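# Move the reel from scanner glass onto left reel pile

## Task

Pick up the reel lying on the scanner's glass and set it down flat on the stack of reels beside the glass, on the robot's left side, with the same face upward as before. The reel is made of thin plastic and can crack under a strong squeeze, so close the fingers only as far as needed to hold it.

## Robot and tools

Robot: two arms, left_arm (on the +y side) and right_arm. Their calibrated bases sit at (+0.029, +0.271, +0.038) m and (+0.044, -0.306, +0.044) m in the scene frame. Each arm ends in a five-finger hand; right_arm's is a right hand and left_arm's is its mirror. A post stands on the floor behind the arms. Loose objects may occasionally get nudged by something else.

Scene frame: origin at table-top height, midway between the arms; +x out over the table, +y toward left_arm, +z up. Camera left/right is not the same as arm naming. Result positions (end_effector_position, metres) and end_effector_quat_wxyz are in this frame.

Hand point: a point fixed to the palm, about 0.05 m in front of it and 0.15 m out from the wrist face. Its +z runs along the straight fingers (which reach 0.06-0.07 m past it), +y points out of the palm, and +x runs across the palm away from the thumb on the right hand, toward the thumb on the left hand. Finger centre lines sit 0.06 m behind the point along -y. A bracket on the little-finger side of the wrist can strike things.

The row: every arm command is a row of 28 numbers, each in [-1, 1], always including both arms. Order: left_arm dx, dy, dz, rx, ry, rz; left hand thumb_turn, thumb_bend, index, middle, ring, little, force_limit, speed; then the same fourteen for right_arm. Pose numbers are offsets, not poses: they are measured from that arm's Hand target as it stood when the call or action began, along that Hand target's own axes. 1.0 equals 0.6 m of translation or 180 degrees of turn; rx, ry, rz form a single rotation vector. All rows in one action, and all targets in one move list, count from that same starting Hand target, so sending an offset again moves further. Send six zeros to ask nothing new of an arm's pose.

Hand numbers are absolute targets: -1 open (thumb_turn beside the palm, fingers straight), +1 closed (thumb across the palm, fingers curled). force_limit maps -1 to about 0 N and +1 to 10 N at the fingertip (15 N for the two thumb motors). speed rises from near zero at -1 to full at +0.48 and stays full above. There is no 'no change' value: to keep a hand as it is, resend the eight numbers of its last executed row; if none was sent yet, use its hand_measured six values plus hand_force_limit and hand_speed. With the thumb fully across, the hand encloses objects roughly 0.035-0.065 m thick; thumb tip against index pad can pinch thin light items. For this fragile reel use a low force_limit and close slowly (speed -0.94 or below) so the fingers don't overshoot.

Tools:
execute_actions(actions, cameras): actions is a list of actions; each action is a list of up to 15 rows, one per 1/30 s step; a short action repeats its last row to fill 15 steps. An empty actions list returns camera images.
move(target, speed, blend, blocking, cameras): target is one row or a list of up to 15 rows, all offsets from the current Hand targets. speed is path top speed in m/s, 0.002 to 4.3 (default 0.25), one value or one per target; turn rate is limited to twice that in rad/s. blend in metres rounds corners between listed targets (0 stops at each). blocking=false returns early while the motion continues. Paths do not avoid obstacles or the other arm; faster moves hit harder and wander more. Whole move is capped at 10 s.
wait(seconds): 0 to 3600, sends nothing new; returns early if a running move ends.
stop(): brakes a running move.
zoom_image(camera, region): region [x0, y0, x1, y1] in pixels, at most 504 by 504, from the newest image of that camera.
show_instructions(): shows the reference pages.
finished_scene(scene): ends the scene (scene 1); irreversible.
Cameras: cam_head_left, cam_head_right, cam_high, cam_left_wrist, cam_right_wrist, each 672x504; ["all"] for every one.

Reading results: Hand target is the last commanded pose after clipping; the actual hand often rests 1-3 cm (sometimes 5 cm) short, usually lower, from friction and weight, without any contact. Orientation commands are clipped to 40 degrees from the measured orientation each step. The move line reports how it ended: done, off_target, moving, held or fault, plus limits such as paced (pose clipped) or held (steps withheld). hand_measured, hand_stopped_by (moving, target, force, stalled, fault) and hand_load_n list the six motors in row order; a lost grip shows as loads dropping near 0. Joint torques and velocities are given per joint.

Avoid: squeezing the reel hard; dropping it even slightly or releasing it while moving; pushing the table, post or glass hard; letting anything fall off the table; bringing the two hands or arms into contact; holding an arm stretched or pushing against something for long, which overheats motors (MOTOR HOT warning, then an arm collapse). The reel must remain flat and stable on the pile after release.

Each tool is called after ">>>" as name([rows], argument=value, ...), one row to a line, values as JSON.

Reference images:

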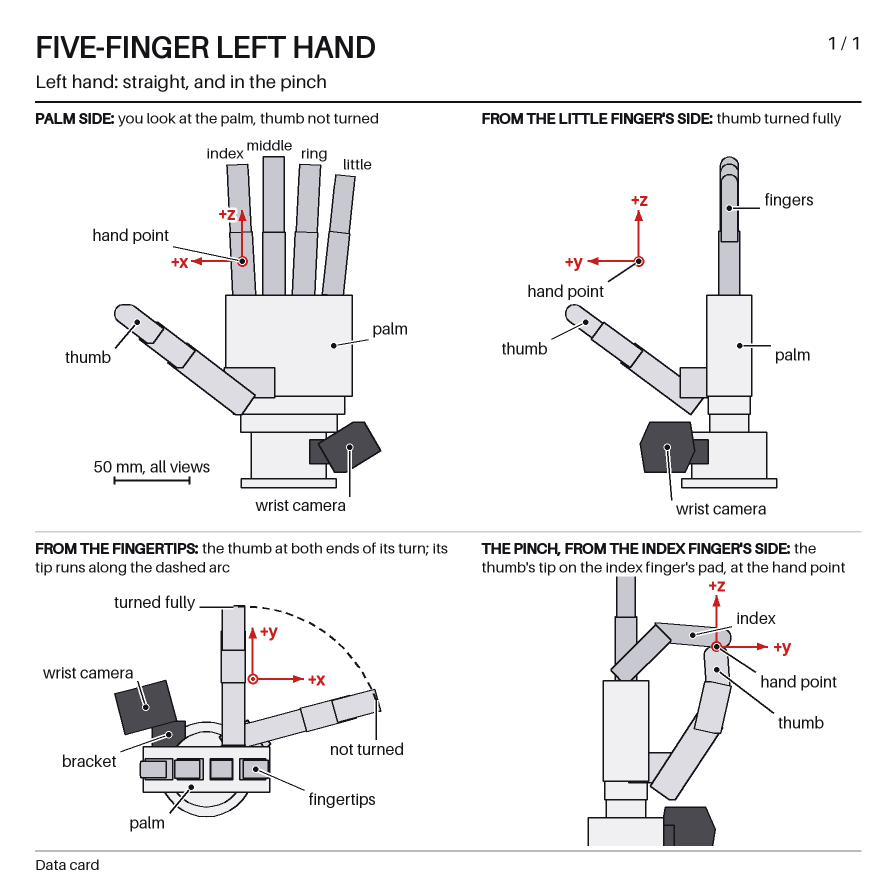

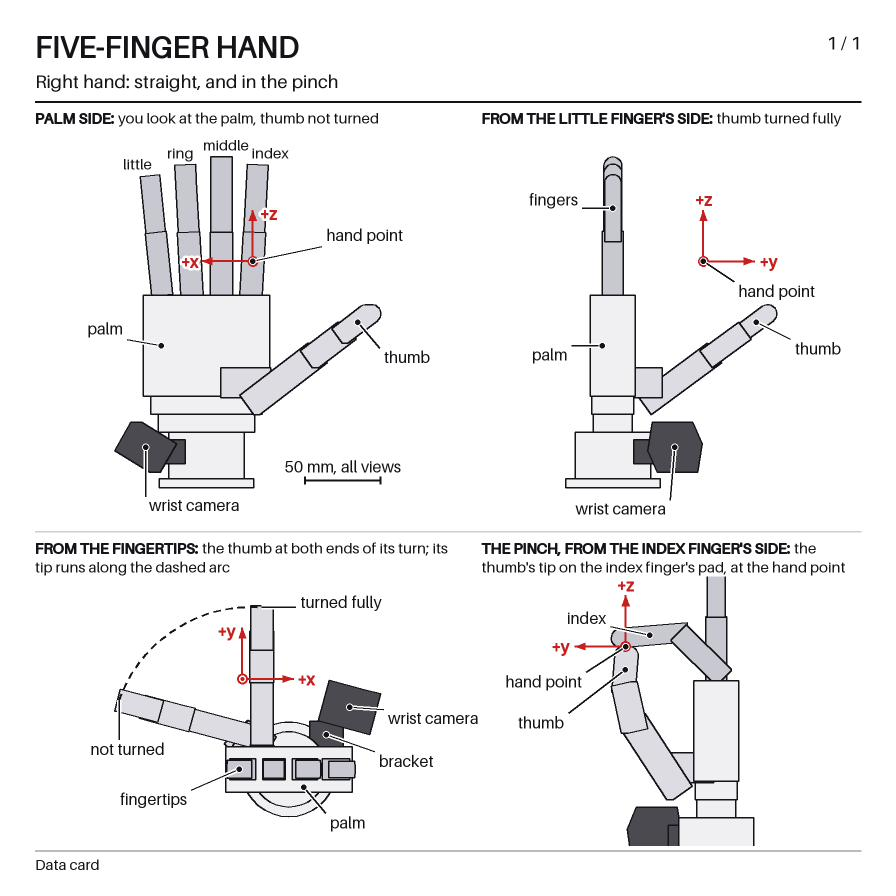

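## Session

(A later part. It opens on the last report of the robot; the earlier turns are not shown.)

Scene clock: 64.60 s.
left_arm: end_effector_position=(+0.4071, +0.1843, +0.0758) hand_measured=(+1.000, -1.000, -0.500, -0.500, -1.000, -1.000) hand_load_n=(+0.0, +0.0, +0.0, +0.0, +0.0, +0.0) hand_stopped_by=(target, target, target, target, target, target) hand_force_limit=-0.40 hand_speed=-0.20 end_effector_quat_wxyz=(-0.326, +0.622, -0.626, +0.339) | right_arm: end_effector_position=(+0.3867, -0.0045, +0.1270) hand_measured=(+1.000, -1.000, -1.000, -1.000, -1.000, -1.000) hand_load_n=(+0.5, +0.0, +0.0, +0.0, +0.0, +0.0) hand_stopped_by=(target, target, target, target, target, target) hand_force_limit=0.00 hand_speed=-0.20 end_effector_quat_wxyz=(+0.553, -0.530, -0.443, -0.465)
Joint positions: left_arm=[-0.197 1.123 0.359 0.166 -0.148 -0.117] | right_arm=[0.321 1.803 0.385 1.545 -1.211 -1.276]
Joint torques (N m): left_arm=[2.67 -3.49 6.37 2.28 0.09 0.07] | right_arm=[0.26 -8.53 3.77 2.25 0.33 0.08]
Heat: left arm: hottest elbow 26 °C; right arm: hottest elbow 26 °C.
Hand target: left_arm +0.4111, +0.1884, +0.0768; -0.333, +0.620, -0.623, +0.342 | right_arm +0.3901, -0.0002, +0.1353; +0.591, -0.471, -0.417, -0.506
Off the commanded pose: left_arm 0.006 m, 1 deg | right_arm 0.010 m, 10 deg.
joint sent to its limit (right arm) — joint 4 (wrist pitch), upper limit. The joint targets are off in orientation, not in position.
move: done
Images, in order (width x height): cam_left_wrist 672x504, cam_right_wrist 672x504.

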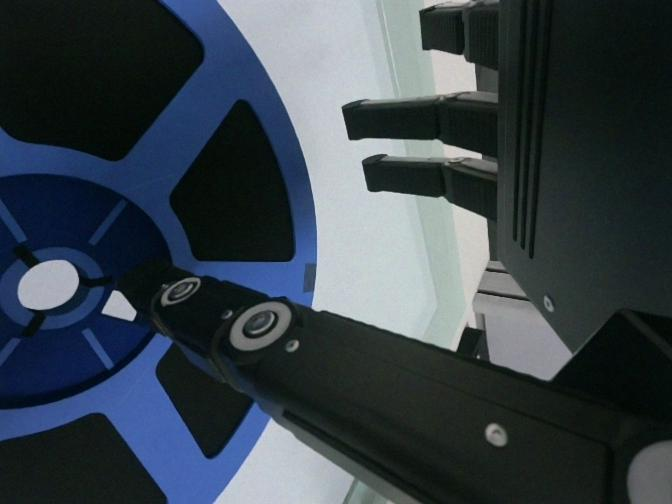

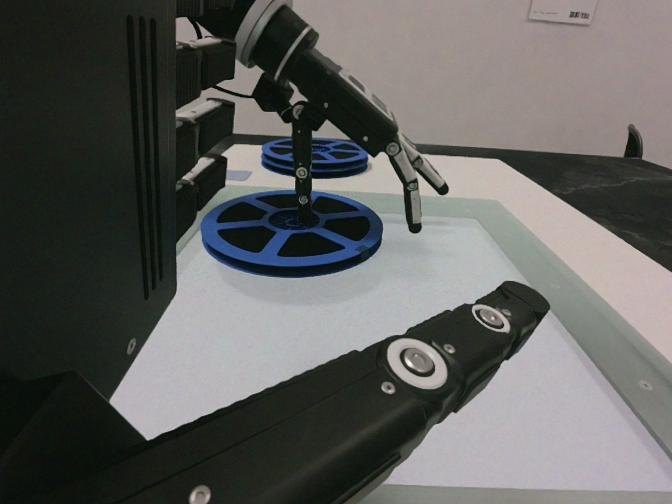

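>>> move(target=[-0.0175,0.0073,0.0087,0,0,0,1,-1,-0.5,-0.5,-1,-1,-0.4,-0.2,0,0,0,0,0,0,1,-1,-1,-1,-1,-1,0,-0.2], speed=0.05, cameras=["cam_right_wrist","cam_left_wrist"])

>>> zoom_image(camera="cam_right_wrist", region=[260, 190, 330, 240])

>>> zoom_image(camera="cam_right_wrist", region=[190, 140, 450, 300])

Scene clock: 65.73 s.
left_arm: end_effector_position=(+0.4111, +0.1936, +0.0713) hand_measured=(+1.000, -1.000, -0.500, -0.500, -1.000, -1.000) hand_load_n=(+0.0, +0.0, +0.0, +0.0, +0.0, +0.0) hand_stopped_by=(target, target, target, target, target, target) hand_force_limit=-0.40 hand_speed=-0.20 end_effector_quat_wxyz=(-0.327, +0.621, -0.625, +0.341) | right_arm: end_effector_position=(+0.3867, -0.0045, +0.1270) hand_measured=(+1.000, -1.000, -1.000, -1.000, -1.000, -1.000) hand_load_n=(+0.0, +0.0, +0.0, +0.0, +0.0, +0.0) hand_stopped_by=(target, target, target, target, target, target) hand_force_limit=0.00 hand_speed=-0.20 end_effector_quat_wxyz=(+0.553, -0.530, -0.443, -0.465)
Joint positions: left_arm=[-0.158 1.148 0.354 0.203 -0.114 -0.095] | right_arm=[0.321 1.803 0.385 1.545 -1.211 -1.276]
Joint torques (N m): left_arm=[2.78 -3.55 5.94 2.3 0.12 0.08] | right_arm=[0.26 -8.59 3.77 2.26 0.34 0.08]
Heat: left arm: hottest elbow 26 °C; right arm: hottest elbow 26 °C.
Hand target: left_arm +0.4131, +0.1987, +0.0702; -0.333, +0.620, -0.623, +0.342 | right_arm +0.3901, -0.0002, +0.1353; +0.591, -0.471, -0.417, -0.506
Off the commanded pose: left_arm 0.006 m, 1 deg | right_arm 0.010 m, 10 deg.
joint sent to its limit (right arm) — joint 4 (wrist pitch), upper limit. The joint targets are off in orientation, not in position.
move: done
Images, in order (width x height): cam_left_wrist 672x504, cam_right_wrist 672x504.

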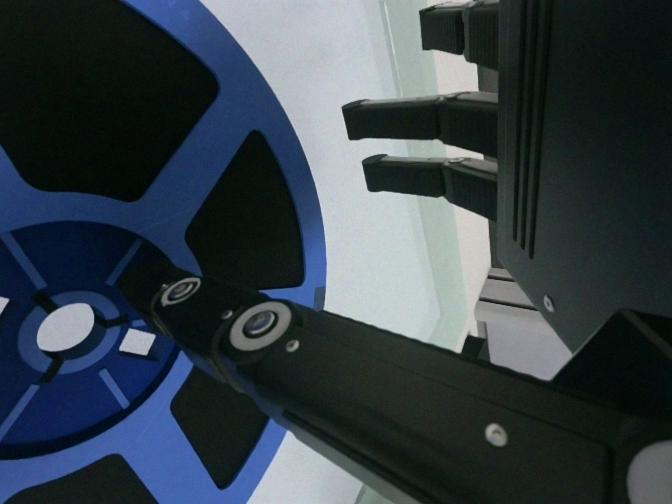

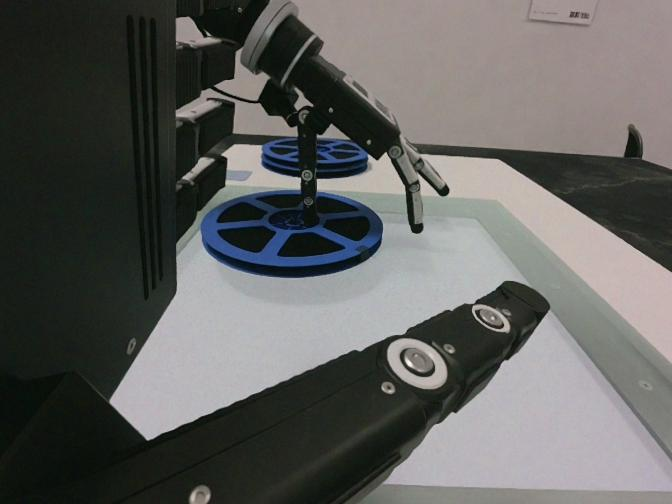

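Scaled by 7.200 from the camera's image (finer frame: 960x720).

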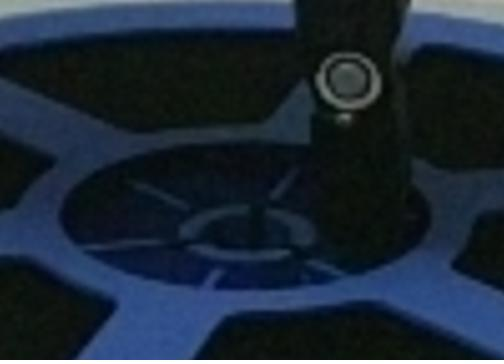

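Scaled by 1.938 from the camera's image (finer frame: 960x720).

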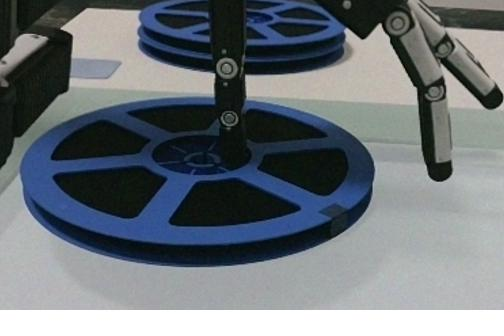

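>>> move(target=[0,0,0,0,0,0,1,-1,-0.15,-0.15,-1,-1,-0.6,-0.9,0,0,0,0,0,0,1,-1,-1,-1,-1,-1,0,-0.2], speed=0.05, cameras=["cam_right_wrist","cam_left_wrist"])

>>> zoom_image(camera="cam_right_wrist", region=[190, 140, 450, 300])

Scene clock: 67.73 s.
left_arm: end_effector_position=(+0.4113, +0.1936, +0.0714) hand_measured=(+1.000, -1.000, -0.150, -0.150, -1.000, -1.000) hand_load_n=(+0.5, +0.0, +0.0, +0.0, +0.0, +0.0) hand_stopped_by=(target, target, target, target, target, target) hand_force_limit=-0.60 hand_speed=-0.90 end_effector_quat_wxyz=(-0.327, +0.621, -0.625, +0.342) | right_arm: end_effector_position=(+0.3867, -0.0045, +0.1270) hand_measured=(+1.000, -1.000, -1.000, -1.000, -1.000, -1.000) hand_load_n=(+0.5, +0.0, +0.0, +0.0, +0.0, +0.0) hand_stopped_by=(target, target, target, target, target, target) hand_force_limit=0.00 hand_speed=-0.20 end_effector_quat_wxyz=(+0.553, -0.530, -0.443, -0.465)
Joint positions: left_arm=[-0.158 1.148 0.354 0.204 -0.114 -0.095] | right_arm=[0.321 1.803 0.385 1.545 -1.211 -1.276]
Joint torques (N m): left_arm=[2.78 -3.55 5.94 2.26 0.11 0.07] | right_arm=[0.26 -8.53 3.77 2.25 0.34 0.08]
Heat: left arm: hottest elbow 26 °C; right arm: hottest elbow 26 °C.
Hand target: left_arm +0.4131, +0.1987, +0.0702; -0.333, +0.620, -0.623, +0.342 | right_arm +0.3901, -0.0002, +0.1353; +0.591, -0.471, -0.417, -0.506
Off the commanded pose: left_arm 0.006 m, 1 deg | right_arm 0.010 m, 10 deg.
joint sent to its limit (right arm) — joint 4 (wrist pitch), upper limit. The joint targets are off in orientation, not in position.
move: done
Images, in order (width x height): cam_left_wrist 672x504, cam_right_wrist 672x504.

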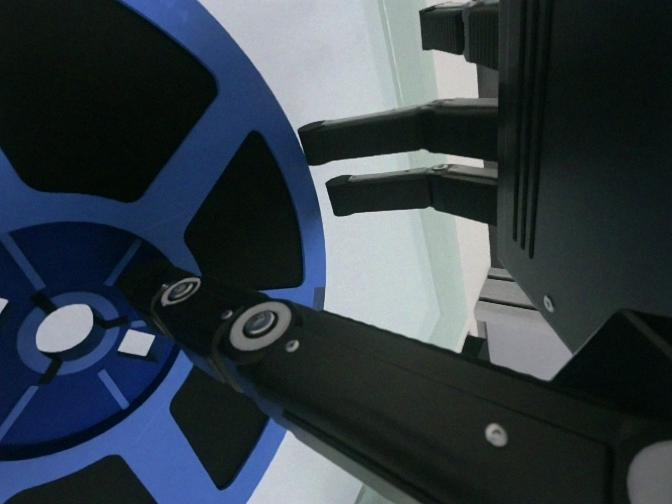

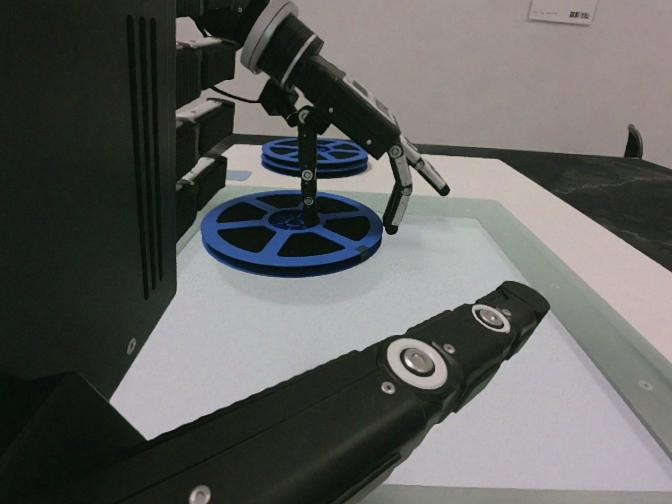

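Scaled by 1.938 from the camera's image (finer frame: 960x720).

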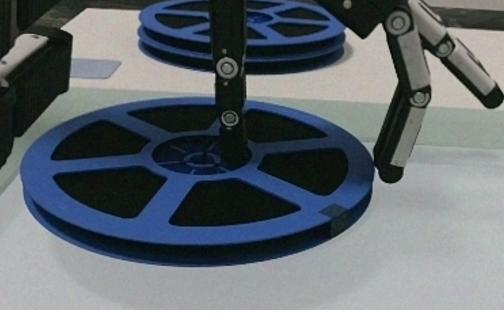

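>>> move(target=[0,0,0,0,0,0,1,-1,0.15,0.15,-1,-1,-0.6,-0.94,0,0,0,0,0,0,1,-1,-1,-1,-1,-1,0,-0.2], speed=0.05, cameras=["cam_right_wrist","cam_left_wrist"])

>>> zoom_image(camera="cam_right_wrist", region=[190, 140, 450, 300])

>>> zoom_image(camera="cam_right_wrist", region=[260, 190, 330, 240])

Scene clock: 69.93 s.
left_arm: end_effector_position=(+0.4132, +0.1933, +0.0734) hand_measured=(+1.000, -1.000, +0.150, +0.150, -1.000, -1.000) hand_load_n=(+0.0, +0.0, +0.0, +0.0, +0.0, +0.0) hand_stopped_by=(target, target, target, target, target, target) hand_force_limit=-0.60 hand_speed=-0.94 end_effector_quat_wxyz=(-0.330, +0.620, -0.623, +0.345) | right_arm: end_effector_position=(+0.3867, -0.0045, +0.1270) hand_measured=(+1.000, -1.000, -1.000, -1.000, -1.000, -1.000) hand_load_n=(+0.0, +0.0, +0.0, +0.0, +0.0, +0.0) hand_stopped_by=(target, target, target, target, target, target) hand_force_limit=0.00 hand_speed=-0.20 end_effector_quat_wxyz=(+0.553, -0.530, -0.443, -0.465)
Joint positions: left_arm=[-0.158 1.148 0.354 0.214 -0.114 -0.095] | right_arm=[0.321 1.803 0.385 1.545 -1.211 -1.276]
Joint torques (N m): left_arm=[2.78 -3.66 5.94 1.96 0.12 0.08] | right_arm=[0.26 -8.59 3.77 2.25 0.34 0.08]
Heat: left arm: hottest elbow 26 °C; right arm: hottest elbow 26 °C.
Hand target: left_arm +0.4132, +0.1987, +0.0702; -0.333, +0.620, -0.623, +0.342 | right_arm +0.3901, -0.0002, +0.1353; +0.591, -0.471, -0.417, -0.506
Off the commanded pose: left_arm 0.006 m, 1 deg | right_arm 0.010 m, 10 deg.
joint sent to its limit (right arm) — joint 4 (wrist pitch), upper limit. The joint targets are off in orientation, not in position.
move: done
Images, in order (width x height): cam_left_wrist 672x504, cam_right_wrist 672x504.

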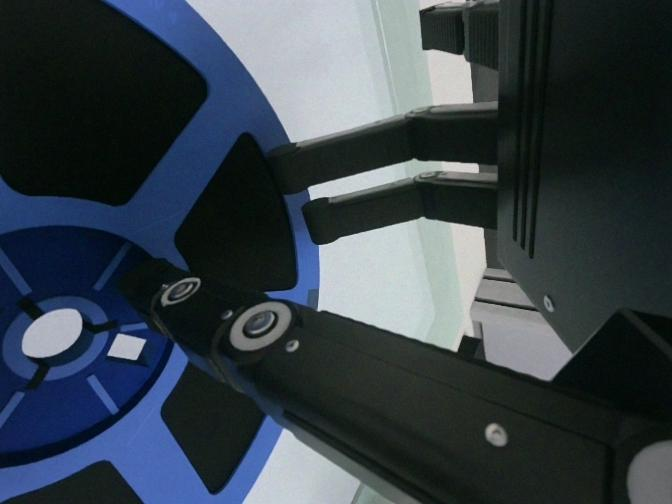

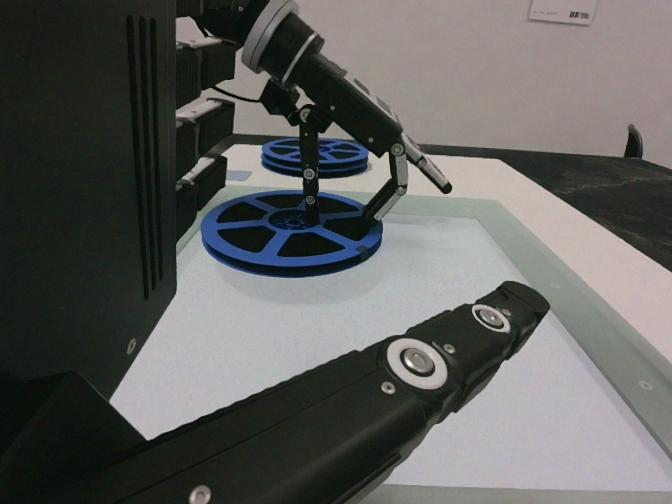

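Scaled by 1.938 from the camera's image (finer frame: 960x720).

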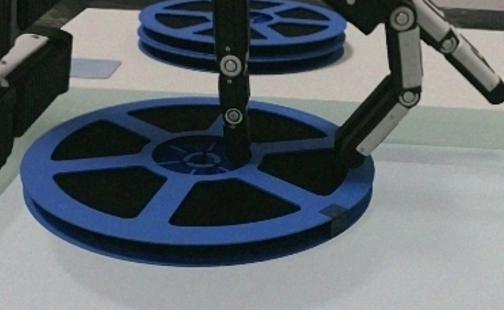

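Scaled by 7.200 from the camera's image (finer frame: 960x720).

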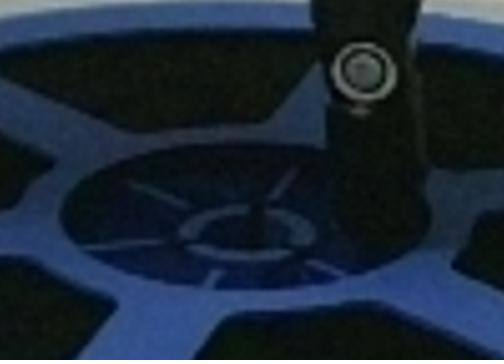

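>>> move([
  [0,-0.002,-0.002,0,0,0,1,-1,-0.5,-0.5,-1,-1,-0.6,-0.4,0,0,0,0,0,0,1,-1,-1,-1,-1,-1,0,-0.2],
  [-0.005,-0.0225,-0.0205,-0.0183,0,0,1,-1,-0.5,-0.5,-1,-1,-0.6,-0.4,0,0,0,0,0,0,1,-1,-1,-1,-1,-1,0,-0.2],
  [-0.005,0.0083,-0.0005,-0.0183,0,0,1,-1,-0.5,-0.5,-1,-1,-0.6,-0.4,0,0,0,0,0,0,1,-1,-1,-1,-1,-1,0,-0.2],
], speed=0.05, cameras=["cam_right_wrist","cam_left_wrist"])

>>> zoom_image(camera="cam_right_wrist", region=[190, 140, 450, 300])

>>> zoom_image(camera="cam_right_wrist", region=[260, 190, 330, 240])

Scene clock: 73.47 s.
left_arm: end_effector_position=(+0.4001, +0.1970, +0.0638) hand_measured=(+1.000, -1.000, -0.500, -0.500, -1.000, -1.000) hand_load_n=(+0.0, +0.0, +0.0, +0.0, +0.0, +0.0) hand_stopped_by=(target, target, target, target, target, target) hand_force_limit=-0.60 hand_speed=-0.40 end_effector_quat_wxyz=(-0.307, +0.630, -0.636, +0.323) | right_arm: end_effector_position=(+0.3867, -0.0045, +0.1270) hand_measured=(+1.000, -1.000, -1.000, -1.000, -1.000, -1.000) hand_load_n=(+0.5, +0.0, +0.0, +0.0, +0.0, +0.0) hand_stopped_by=(target, target, target, target, target, target) hand_force_limit=0.00 hand_speed=-0.20 end_effector_quat_wxyz=(+0.553, -0.530, -0.443, -0.465)
Joint positions: left_arm=[-0.144 1.138 0.361 0.127 -0.095 -0.092] | right_arm=[0.321 1.803 0.385 1.545 -1.211 -1.276]
Joint torques (N m): left_arm=[3.08 -2.43 7.58 2.1 0.04 0.07] | right_arm=[0.26 -8.59 3.77 2.25 0.34 0.08]
Heat: left arm: hottest elbow 26 °C; right arm: hottest elbow 25 °C.
Hand target: left_arm +0.4104, +0.2018, +0.0663; -0.315, +0.629, -0.632, +0.324 | right_arm +0.3901, -0.0002, +0.1353; +0.591, -0.471, -0.417, -0.506
Off the commanded pose: left_arm 0.011 m, 1 deg | right_arm 0.010 m, 10 deg.
joint sent to its limit (right arm) — joint 4 (wrist pitch), upper limit. The joint targets are off in orientation, not in position.
move: off_target (left_arm)
Images, in order (width x height): cam_left_wrist 672x504, cam_right_wrist 672x504.

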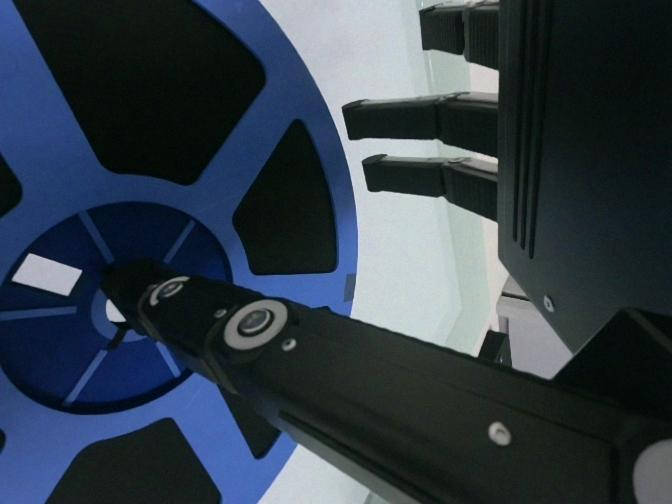

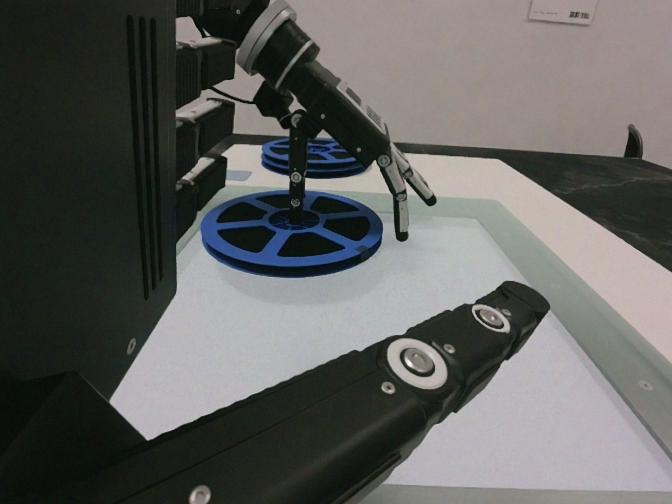

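Scaled by 1.938 from the camera's image (finer frame: 960x720).

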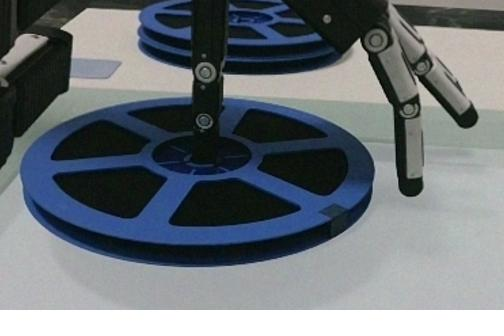

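Scaled by 7.200 from the camera's image (finer frame: 960x720).

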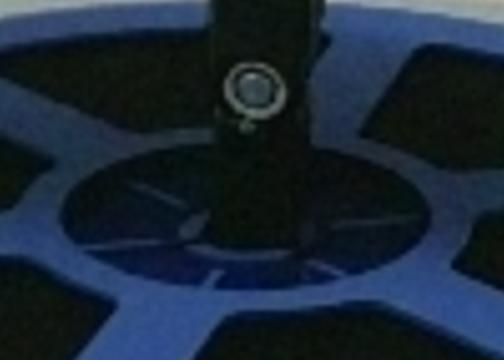

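>>> move([
  [-0.005,-0.0407,-0.0121,0,0,0,0.9,-0.95,-0.5,-0.5,-1,-1,-0.6,-0.2,0,0,0,0,0,0,1,-1,-1,-1,-1,-1,0,-0.2],
  [-0.005,-0.0407,-0.0121,0,0,0,1,-1,-0.5,-0.5,-1,-1,-0.6,-0.2,0,0,0,0,0,0,1,-1,-1,-1,-1,-1,0,-0.2],
  [-0.005,-0.0139,0.0075,0,0,0,1,-1,-0.5,-0.5,-1,-1,-0.6,-0.2,0,0,0,0,0,0,1,-1,-1,-1,-1,-1,0,-0.2],
], speed=0.05, cameras=["cam_right_wrist","cam_left_wrist"])

>>> zoom_image(camera="cam_right_wrist", region=[190, 140, 450, 300])

>>> zoom_image(camera="cam_right_wrist", region=[260, 190, 330, 240])

Scene clock: 76.23 s.
left_arm: end_effector_position=(+0.4064, +0.2002, +0.0641) hand_measured=(+1.000, -1.000, -0.500, -0.500, -1.000, -1.000) hand_load_n=(+0.0, +0.0, +0.0, +0.0, +0.0, +0.0) hand_stopped_by=(target, target, target, target, target, target) hand_force_limit=-0.60 hand_speed=-0.20 end_effector_quat_wxyz=(-0.305, +0.632, -0.637, +0.319) | right_arm: end_effector_position=(+0.3867, -0.0045, +0.1270) hand_measured=(+1.000, -1.000, -1.000, -1.000, -1.000, -1.000) hand_load_n=(+0.0, +0.0, +0.0, +0.0, +0.0, +0.0) hand_stopped_by=(target, target, target, target, target, target) hand_force_limit=0.00 hand_speed=-0.20 end_effector_quat_wxyz=(+0.553, -0.530, -0.443, -0.465)
Joint positions: left_arm=[-0.129 1.158 0.382 0.116 -0.084 -0.083] | right_arm=[0.321 1.803 0.385 1.545 -1.211 -1.276]
Joint torques (N m): left_arm=[2.9 -3.25 7.75 2.13 0.09 0.07] | right_arm=[0.26 -8.59 3.77 2.25 0.33 0.08]
Heat: left arm: hottest elbow 26 °C; right arm: hottest elbow 25 °C.
Hand target: left_arm +0.4189, +0.2047, +0.0704; -0.315, +0.629, -0.632, +0.324 | right_arm +0.3901, -0.0002, +0.1353; +0.591, -0.471, -0.417, -0.506
Off the commanded pose: left_arm 0.015 m, 1 deg | right_arm 0.010 m, 10 deg.
joint sent to its limit (right arm) — joint 4 (wrist pitch), upper limit. The joint targets are off in orientation, not in position.
move: off_target (left_arm); target 2's new numbers were sent with left_arm's hand 0.031 m and 3 deg from that target
Images, in order (width x height): cam_left_wrist 672x504, cam_right_wrist 672x504.

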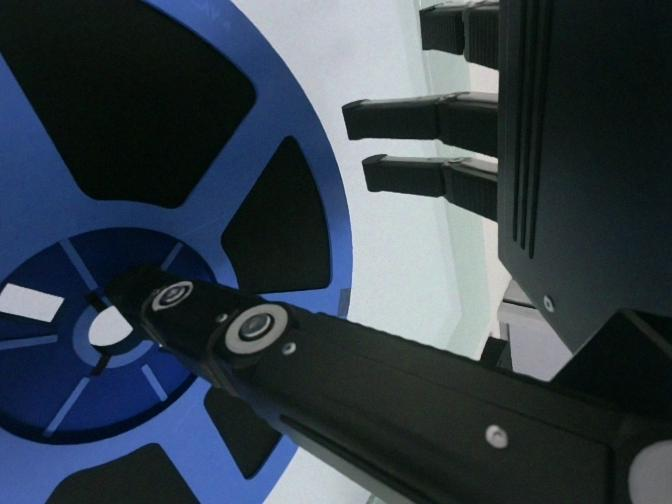

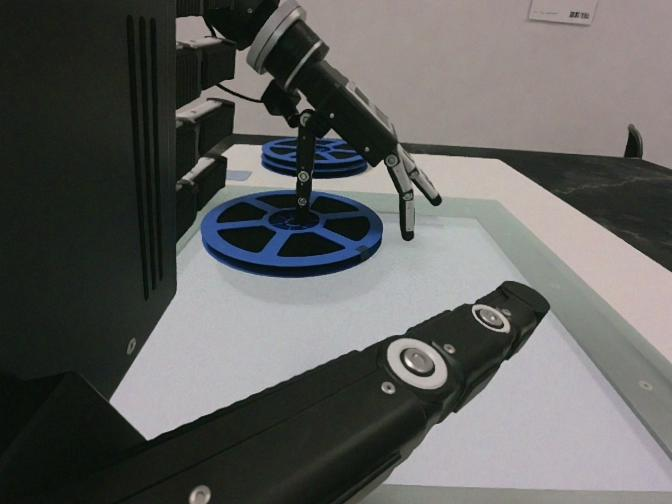

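Scaled by 1.938 from the camera's image (finer frame: 960x720).

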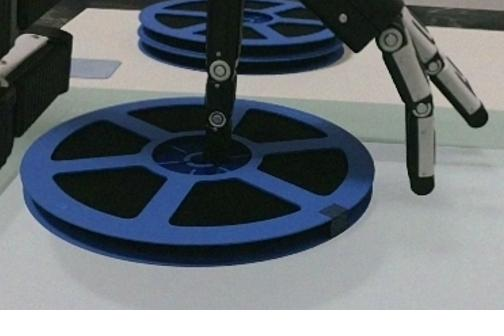

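Scaled by 7.200 from the camera's image (finer frame: 960x720).

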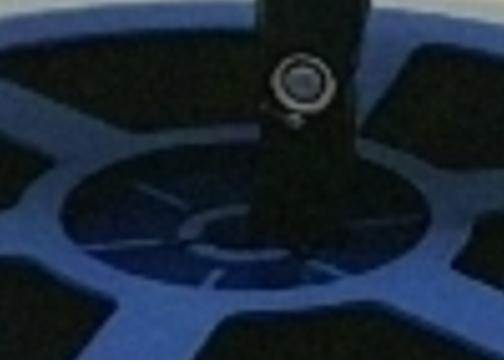

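>>> move(target=[0,-0.016,0.0048,0,0,0,1,-1,-0.5,-0.5,-1,-1,-0.6,-0.2,0,0,0,0,0,0,1,-1,-1,-1,-1,-1,0,-0.2], speed=0.1, cameras=["cam_right_wrist","cam_left_wrist"])

>>> zoom_image(camera="cam_right_wrist", region=[190, 140, 450, 300])

>>> zoom_image(camera="cam_right_wrist", region=[260, 190, 330, 240])

Scene clock: 77.00 s.
left_arm: end_effector_position=(+0.4073, +0.2004, +0.0641) hand_measured=(+1.000, -1.000, -0.500, -0.500, -1.000, -1.000) hand_load_n=(+0.0, +0.5, +0.0, +0.0, +0.0, +0.0) hand_stopped_by=(target, target, target, target, target, target) hand_force_limit=-0.60 hand_speed=-0.20 end_effector_quat_wxyz=(-0.304, +0.632, -0.637, +0.319) | right_arm: end_effector_position=(+0.3867, -0.0045, +0.1270) hand_measured=(+1.000, -1.000, -1.000, -1.000, -1.000, -1.000) hand_load_n=(+0.5, +0.0, +0.0, +0.0, +0.0, +0.0) hand_stopped_by=(target, target, target, target, target, target) hand_force_limit=0.00 hand_speed=-0.20 end_effector_quat_wxyz=(+0.553, -0.530, -0.443, -0.465)
Joint positions: left_arm=[-0.127 1.162 0.385 0.116 -0.081 -0.083] | right_arm=[0.321 1.803 0.385 1.545 -1.211 -1.276]
Joint torques (N m): left_arm=[3.08 -3.31 9.51 1.42 0.08 0.09] | right_arm=[0.21 -8.59 3.77 2.25 0.34 0.08]
Heat: left arm: hottest elbow 26 °C; right arm: hottest elbow 25 °C.
Hand target: left_arm +0.4269, +0.2047, +0.0764; -0.315, +0.629, -0.632, +0.324 | right_arm +0.3901, -0.0002, +0.1353; +0.591, -0.471, -0.417, -0.506
Off the commanded pose: left_arm 0.023 m, 2 deg | right_arm 0.010 m, 10 deg.
joint sent to its limit (right arm) — joint 4 (wrist pitch), upper limit. The joint targets are off in orientation, not in position.
move: off_target (left_arm)
Images, in order (width x height): cam_left_wrist 672x504, cam_right_wrist 672x504.

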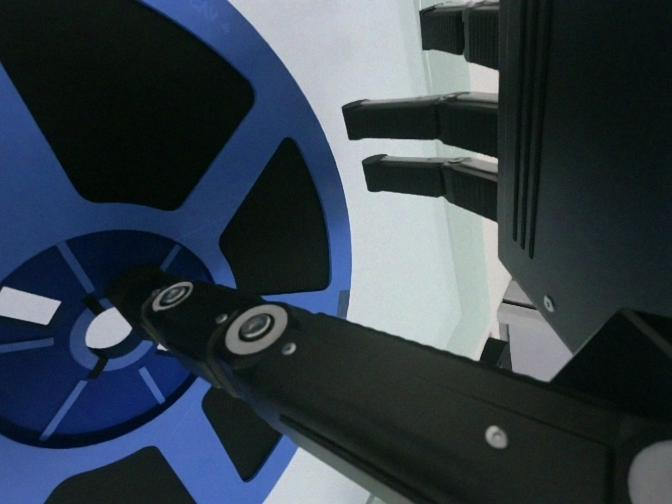

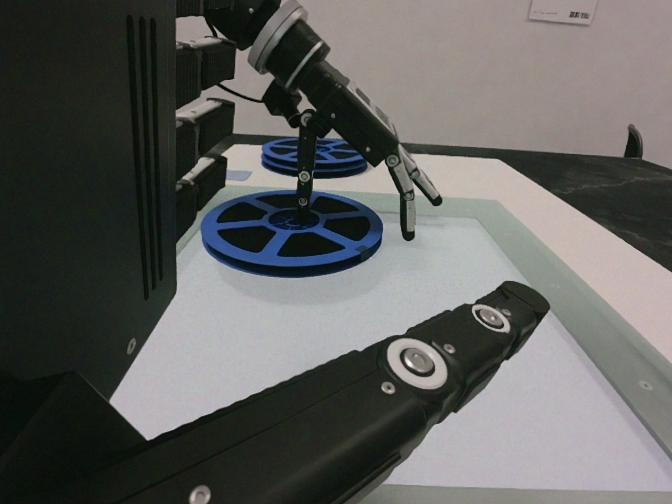

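Scaled by 1.938 from the camera's image (finer frame: 960x720).

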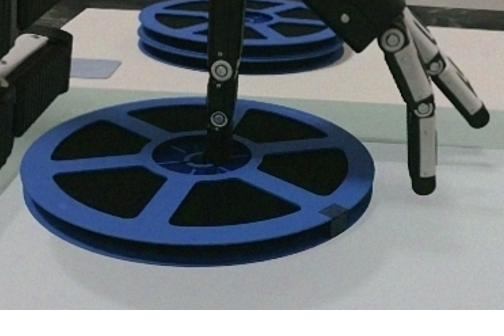

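Scaled by 7.200 from the camera's image (finer frame: 960x720).

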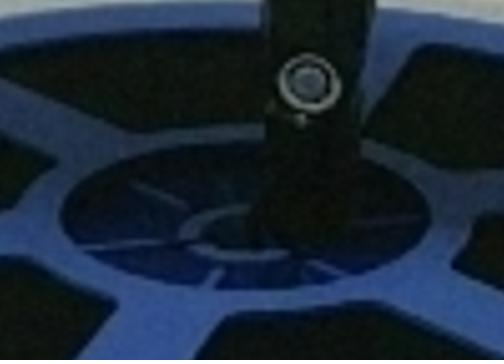

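>>> move(target=[0,0,0,0,0,0,1,-1,-0.15,-0.15,-1,-1,-0.6,-0.9,0,0,0,0,0,0,1,-1,-1,-1,-1,-1,0,-0.2], speed=0.05, cameras=["cam_right_wrist","cam_left_wrist"])

>>> zoom_image(camera="cam_right_wrist", region=[340, 190, 430, 260])

Scene clock: 78.70 s.
left_arm: end_effector_position=(+0.4091, +0.2007, +0.0645) hand_measured=(+1.000, -1.000, -0.150, -0.150, -1.000, -1.000) hand_load_n=(+0.0, +0.0, +0.0, +0.5, +0.0, +0.0) hand_stopped_by=(target, target, target, target, target, target) hand_force_limit=-0.60 hand_speed=-0.90 end_effector_quat_wxyz=(-0.304, +0.632, -0.637, +0.319) | right_arm: end_effector_position=(+0.3867, -0.0045, +0.1270) hand_measured=(+1.000, -1.000, -1.000, -1.000, -1.000, -1.000) hand_load_n=(+0.0, +0.0, +0.0, +0.0, +0.0, +0.0) hand_stopped_by=(target, target, target, target, target, target) hand_force_limit=0.00 hand_speed=-0.20 end_effector_quat_wxyz=(+0.553, -0.530, -0.443, -0.465)
Joint positions: left_arm=[-0.126 1.166 0.39 0.116 -0.081 -0.082] | right_arm=[0.321 1.803 0.385 1.545 -1.211 -1.276]
Joint torques (N m): left_arm=[2.9 -3.49 9.18 1.43 0.08 0.08] | right_arm=[0.26 -8.59 3.77 2.25 0.33 0.08]
Heat: left arm: hottest elbow 26 °C; right arm: hottest elbow 25 °C.
Hand target: left_arm +0.4269, +0.2048, +0.0763; -0.315, +0.629, -0.632, +0.324 | right_arm +0.3901, -0.0002, +0.1353; +0.591, -0.471, -0.417, -0.506
Off the commanded pose: left_arm 0.022 m, 2 deg | right_arm 0.010 m, 10 deg.
joint sent to its limit (right arm) — joint 4 (wrist pitch), upper limit. The joint targets are off in orientation, not in position.
move: done
Images, in order (width x height): cam_left_wrist 672x504, cam_right_wrist 672x504.

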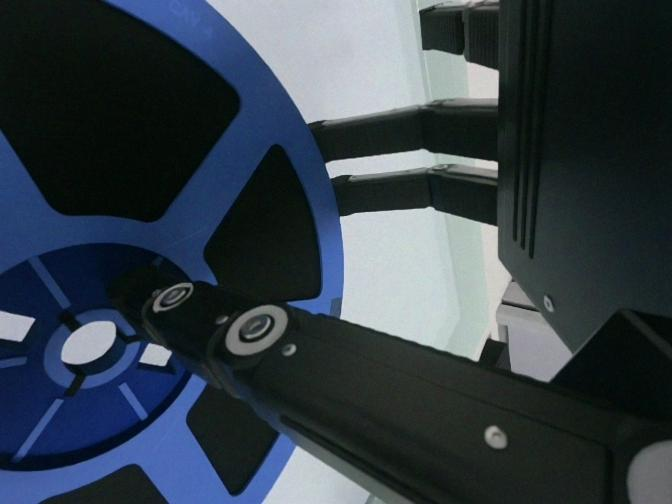

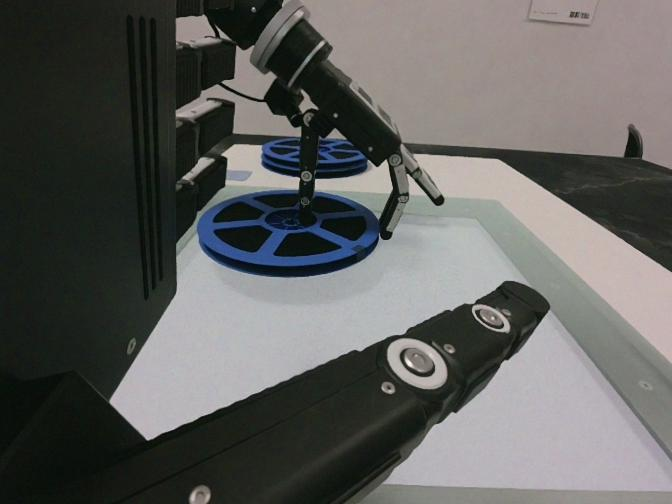

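Scaled by 5.600 from the camera's image (finer frame: 960x720).

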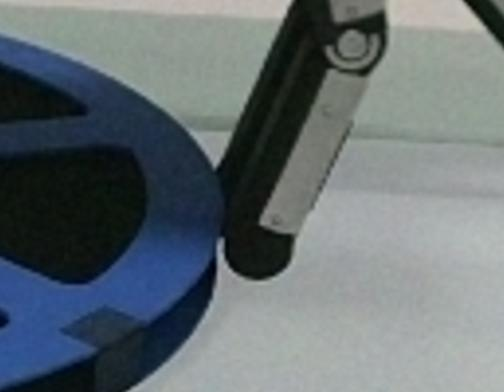

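>>> move(target=[0,0,0,0,0,0,1,-1,0.05,0.05,-1,-1,-0.6,-0.94,0,0,0,0,0,0,1,-1,-1,-1,-1,-1,0,-0.2], speed=0.05, cameras=["cam_right_wrist","cam_left_wrist"])

>>> zoom_image(camera="cam_right_wrist", region=[190, 140, 450, 300])

>>> zoom_image(camera="cam_right_wrist", region=[260, 190, 330, 240])

Scene clock: 79.50 s.
left_arm: end_effector_position=(+0.4090, +0.2007, +0.0641) hand_measured=(+1.000, -1.000, -0.084, -0.084, -1.000, -1.000) hand_load_n=(+0.0, +0.0, +2.0, +2.5, -0.5, +0.0) hand_stopped_by=(target, target, force, force, target, target) hand_force_limit=-0.60 hand_speed=-0.94 end_effector_quat_wxyz=(-0.304, +0.632, -0.637, +0.318) | right_arm: end_effector_position=(+0.3867, -0.0045, +0.1270) hand_measured=(+1.000, -1.000, -1.000, -1.000, -1.000, -1.000) hand_load_n=(+0.0, +0.0, +0.0, +0.0, +0.0, +0.0) hand_stopped_by=(target, target, target, target, target, target) hand_force_limit=0.00 hand_speed=-0.20 end_effector_quat_wxyz=(+0.553, -0.530, -0.443, -0.465)
Joint positions: left_arm=[-0.126 1.167 0.39 0.116 -0.081 -0.082] | right_arm=[0.321 1.803 0.385 1.545 -1.211 -1.276]
Joint torques (N m): left_arm=[2.9 -3.72 9.17 1.44 0.08 0.08] | right_arm=[0.26 -8.59 3.77 2.25 0.33 0.08]
Heat: left arm: hottest elbow 26 °C; right arm: hottest elbow 25 °C.
Hand target: left_arm +0.4269, +0.2047, +0.0764; -0.315, +0.629, -0.632, +0.324 | right_arm +0.3901, -0.0002, +0.1353; +0.591, -0.471, -0.417, -0.506
Off the commanded pose: left_arm 0.022 m, 2 deg | right_arm 0.010 m, 10 deg.
joint sent to its limit (right arm) — joint 4 (wrist pitch), upper limit. The joint targets are off in orientation, not in position.
move: done
Images, in order (width x height): cam_left_wrist 672x504, cam_right_wrist 672x504.

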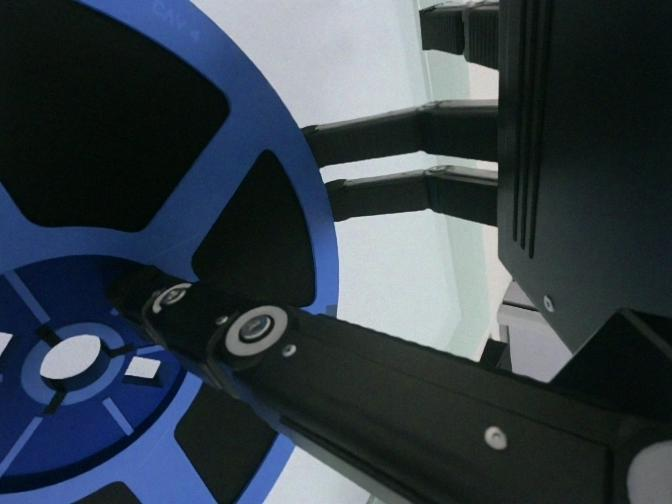

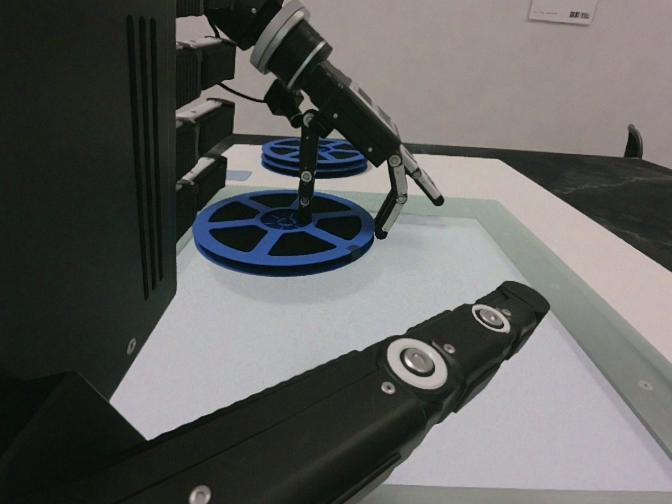

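Scaled by 1.938 from the camera's image (finer frame: 960x720).

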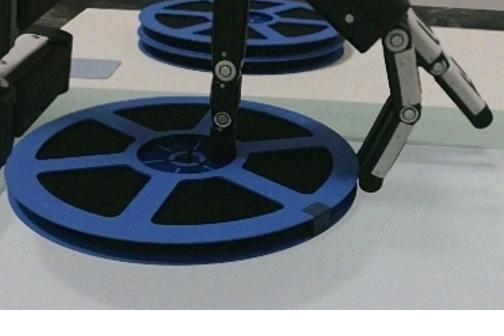

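Scaled by 7.200 from the camera's image (finer frame: 960x720).

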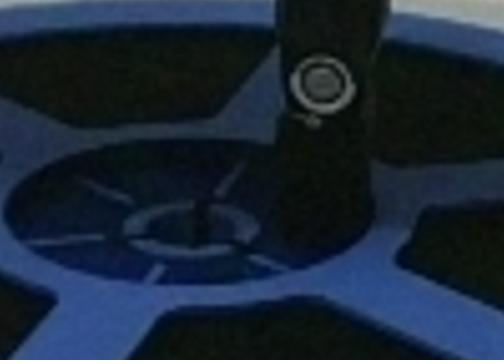

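>>> move(target=[0,0,0,0,0,0,1,-1,0.06,0.06,-1,-1,-0.4,-0.94,0,0,0,0,0,0,1,-1,-1,-1,-1,-1,0,-0.2], speed=0.05, cameras=["cam_right_wrist","cam_left_wrist"])

>>> zoom_image(camera="cam_right_wrist", region=[190, 140, 450, 300])

Scene clock: 80.17 s.
left_arm: end_effector_position=(+0.4090, +0.2007, +0.0641) hand_measured=(+1.000, -1.000, -0.074, -0.074, -1.000, -1.000) hand_load_n=(+0.5, +0.0, +3.0, +3.5, +0.0, -0.5) hand_stopped_by=(target, target, force, force, target, target) hand_force_limit=-0.40 hand_speed=-0.94 end_effector_quat_wxyz=(-0.304, +0.632, -0.637, +0.318) | right_arm: end_effector_position=(+0.3867, -0.0045, +0.1270) hand_measured=(+1.000, -1.000, -1.000, -1.000, -1.000, -1.000) hand_load_n=(+0.0, +0.0, +0.0, +0.0, +0.0, +0.0) hand_stopped_by=(target, target, target, target, target, target) hand_force_limit=0.00 hand_speed=-0.20 end_effector_quat_wxyz=(+0.553, -0.530, -0.443, -0.465)
Joint positions: left_arm=[-0.126 1.167 0.39 0.116 -0.081 -0.082] | right_arm=[0.321 1.803 0.385 1.545 -1.211 -1.276]
Joint torques (N m): left_arm=[2.9 -3.72 9.2 1.43 0.08 0.07] | right_arm=[0.21 -8.59 3.77 2.25 0.34 0.08]
Heat: left arm: hottest elbow 26 °C; right arm: hottest elbow 25 °C.
Hand target: left_arm +0.4269, +0.2047, +0.0764; -0.315, +0.629, -0.632, +0.324 | right_arm +0.3901, -0.0002, +0.1353; +0.591, -0.471, -0.417, -0.506
Off the commanded pose: left_arm 0.022 m, 2 deg | right_arm 0.010 m, 10 deg.
joint sent to its limit (right arm) — joint 4 (wrist pitch), upper limit. The joint targets are off in orientation, not in position.
move: done
Images, in order (width x height): cam_left_wrist 672x504, cam_right_wrist 672x504.

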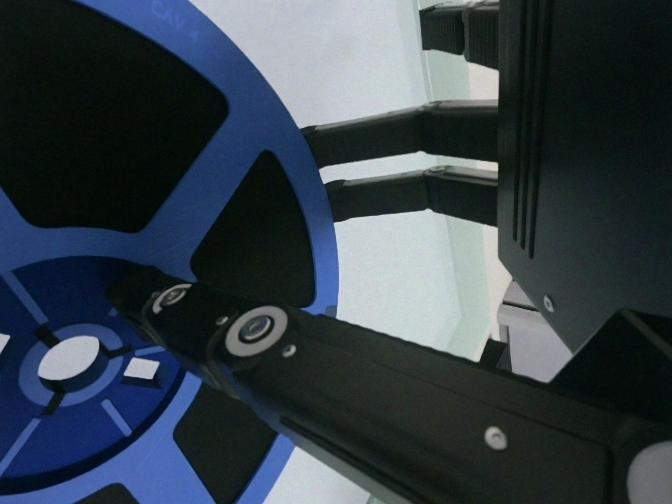

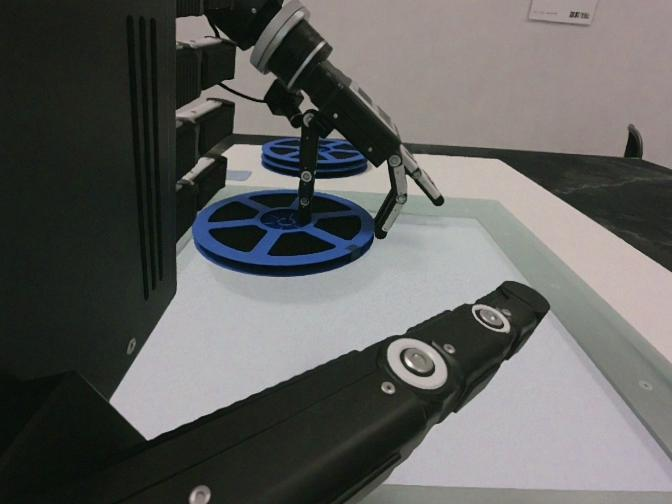

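Scaled by 1.938 from the camera's image (finer frame: 960x720).

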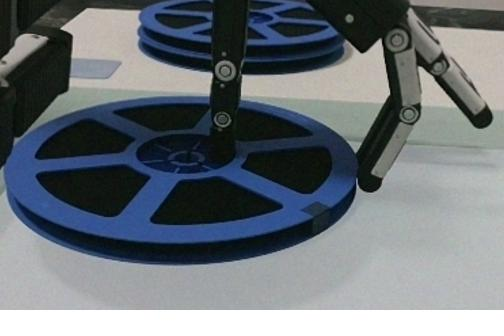

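>>> move(target=[0,-0.0305,-0.043,0,0,0,1,-1,0.06,0.06,-1,-1,-0.4,-0.94,0,0,0,0,0,0,1,-1,-1,-1,-1,-1,0,-0.2], speed=0.04, cameras=["cam_right_wrist","cam_left_wrist"])

>>> zoom_image(camera="cam_right_wrist", region=[190, 140, 450, 300])

Scene clock: 81.73 s.
left_arm: end_effector_position=(+0.3960, +0.2024, +0.0819) hand_measured=(+1.000, -1.000, -0.074, -0.074, -1.000, -1.000) hand_load_n=(+0.0, +0.0, -0.5, +0.0, +0.0, +0.0) hand_stopped_by=(target, target, force, force, target, target) hand_force_limit=-0.40 hand_speed=-0.94 end_effector_quat_wxyz=(-0.299, +0.635, -0.641, +0.311) | right_arm: end_effector_position=(+0.3867, -0.0045, +0.1270) hand_measured=(+1.000, -1.000, -1.000, -1.000, -1.000, -1.000) hand_load_n=(+0.5, +0.0, +0.0, +0.0, +0.0, +0.0) hand_stopped_by=(target, target, target, target, target, target) hand_force_limit=0.00 hand_speed=-0.20 end_effector_quat_wxyz=(+0.553, -0.530, -0.443, -0.465)
Joint positions: left_arm=[-0.126 1.068 0.401 -0.015 -0.081 -0.082] | right_arm=[0.321 1.803 0.385 1.545 -1.211 -1.276]
Joint torques (N m): left_arm=[2.55 -4.48 10.51 1.05 -0.02 0.06] | right_arm=[0.26 -8.59 3.77 2.26 0.33 0.08]
Heat: left arm: hottest elbow 26 °C; right arm: hottest elbow 25 °C.
Hand target: left_arm +0.4168, +0.2051, +0.1063; -0.315, +0.629, -0.632, +0.324 | right_arm +0.3901, -0.0002, +0.1353; +0.591, -0.471, -0.417, -0.506
Off the commanded pose: left_arm 0.032 m, 3 deg | right_arm 0.010 m, 10 deg.
joint sent to its limit (right arm) — joint 4 (wrist pitch), upper limit. The joint targets are off in orientation, not in position.
move: off_target (left_arm)
Images, in order (width x height): cam_left_wrist 672x504, cam_right_wrist 672x504.

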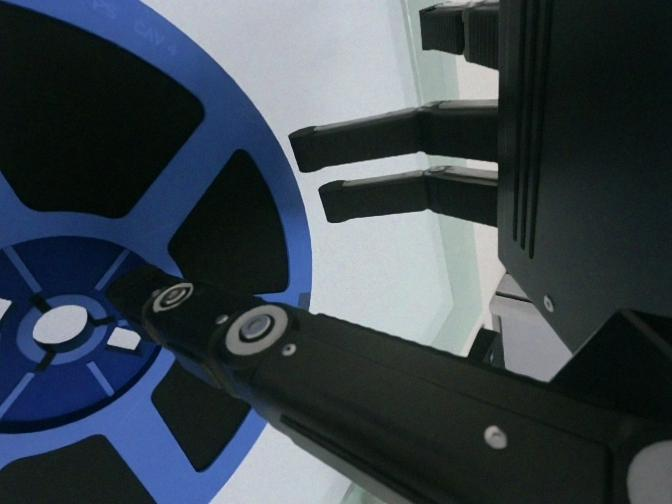

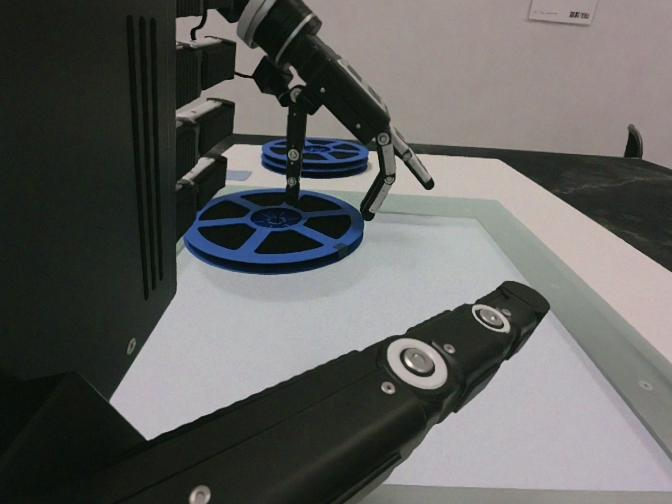

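Scaled by 1.938 from the camera's image (finer frame: 960x720).

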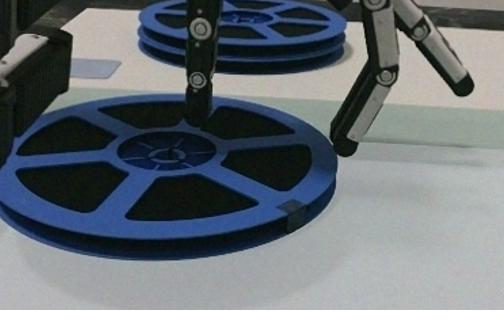

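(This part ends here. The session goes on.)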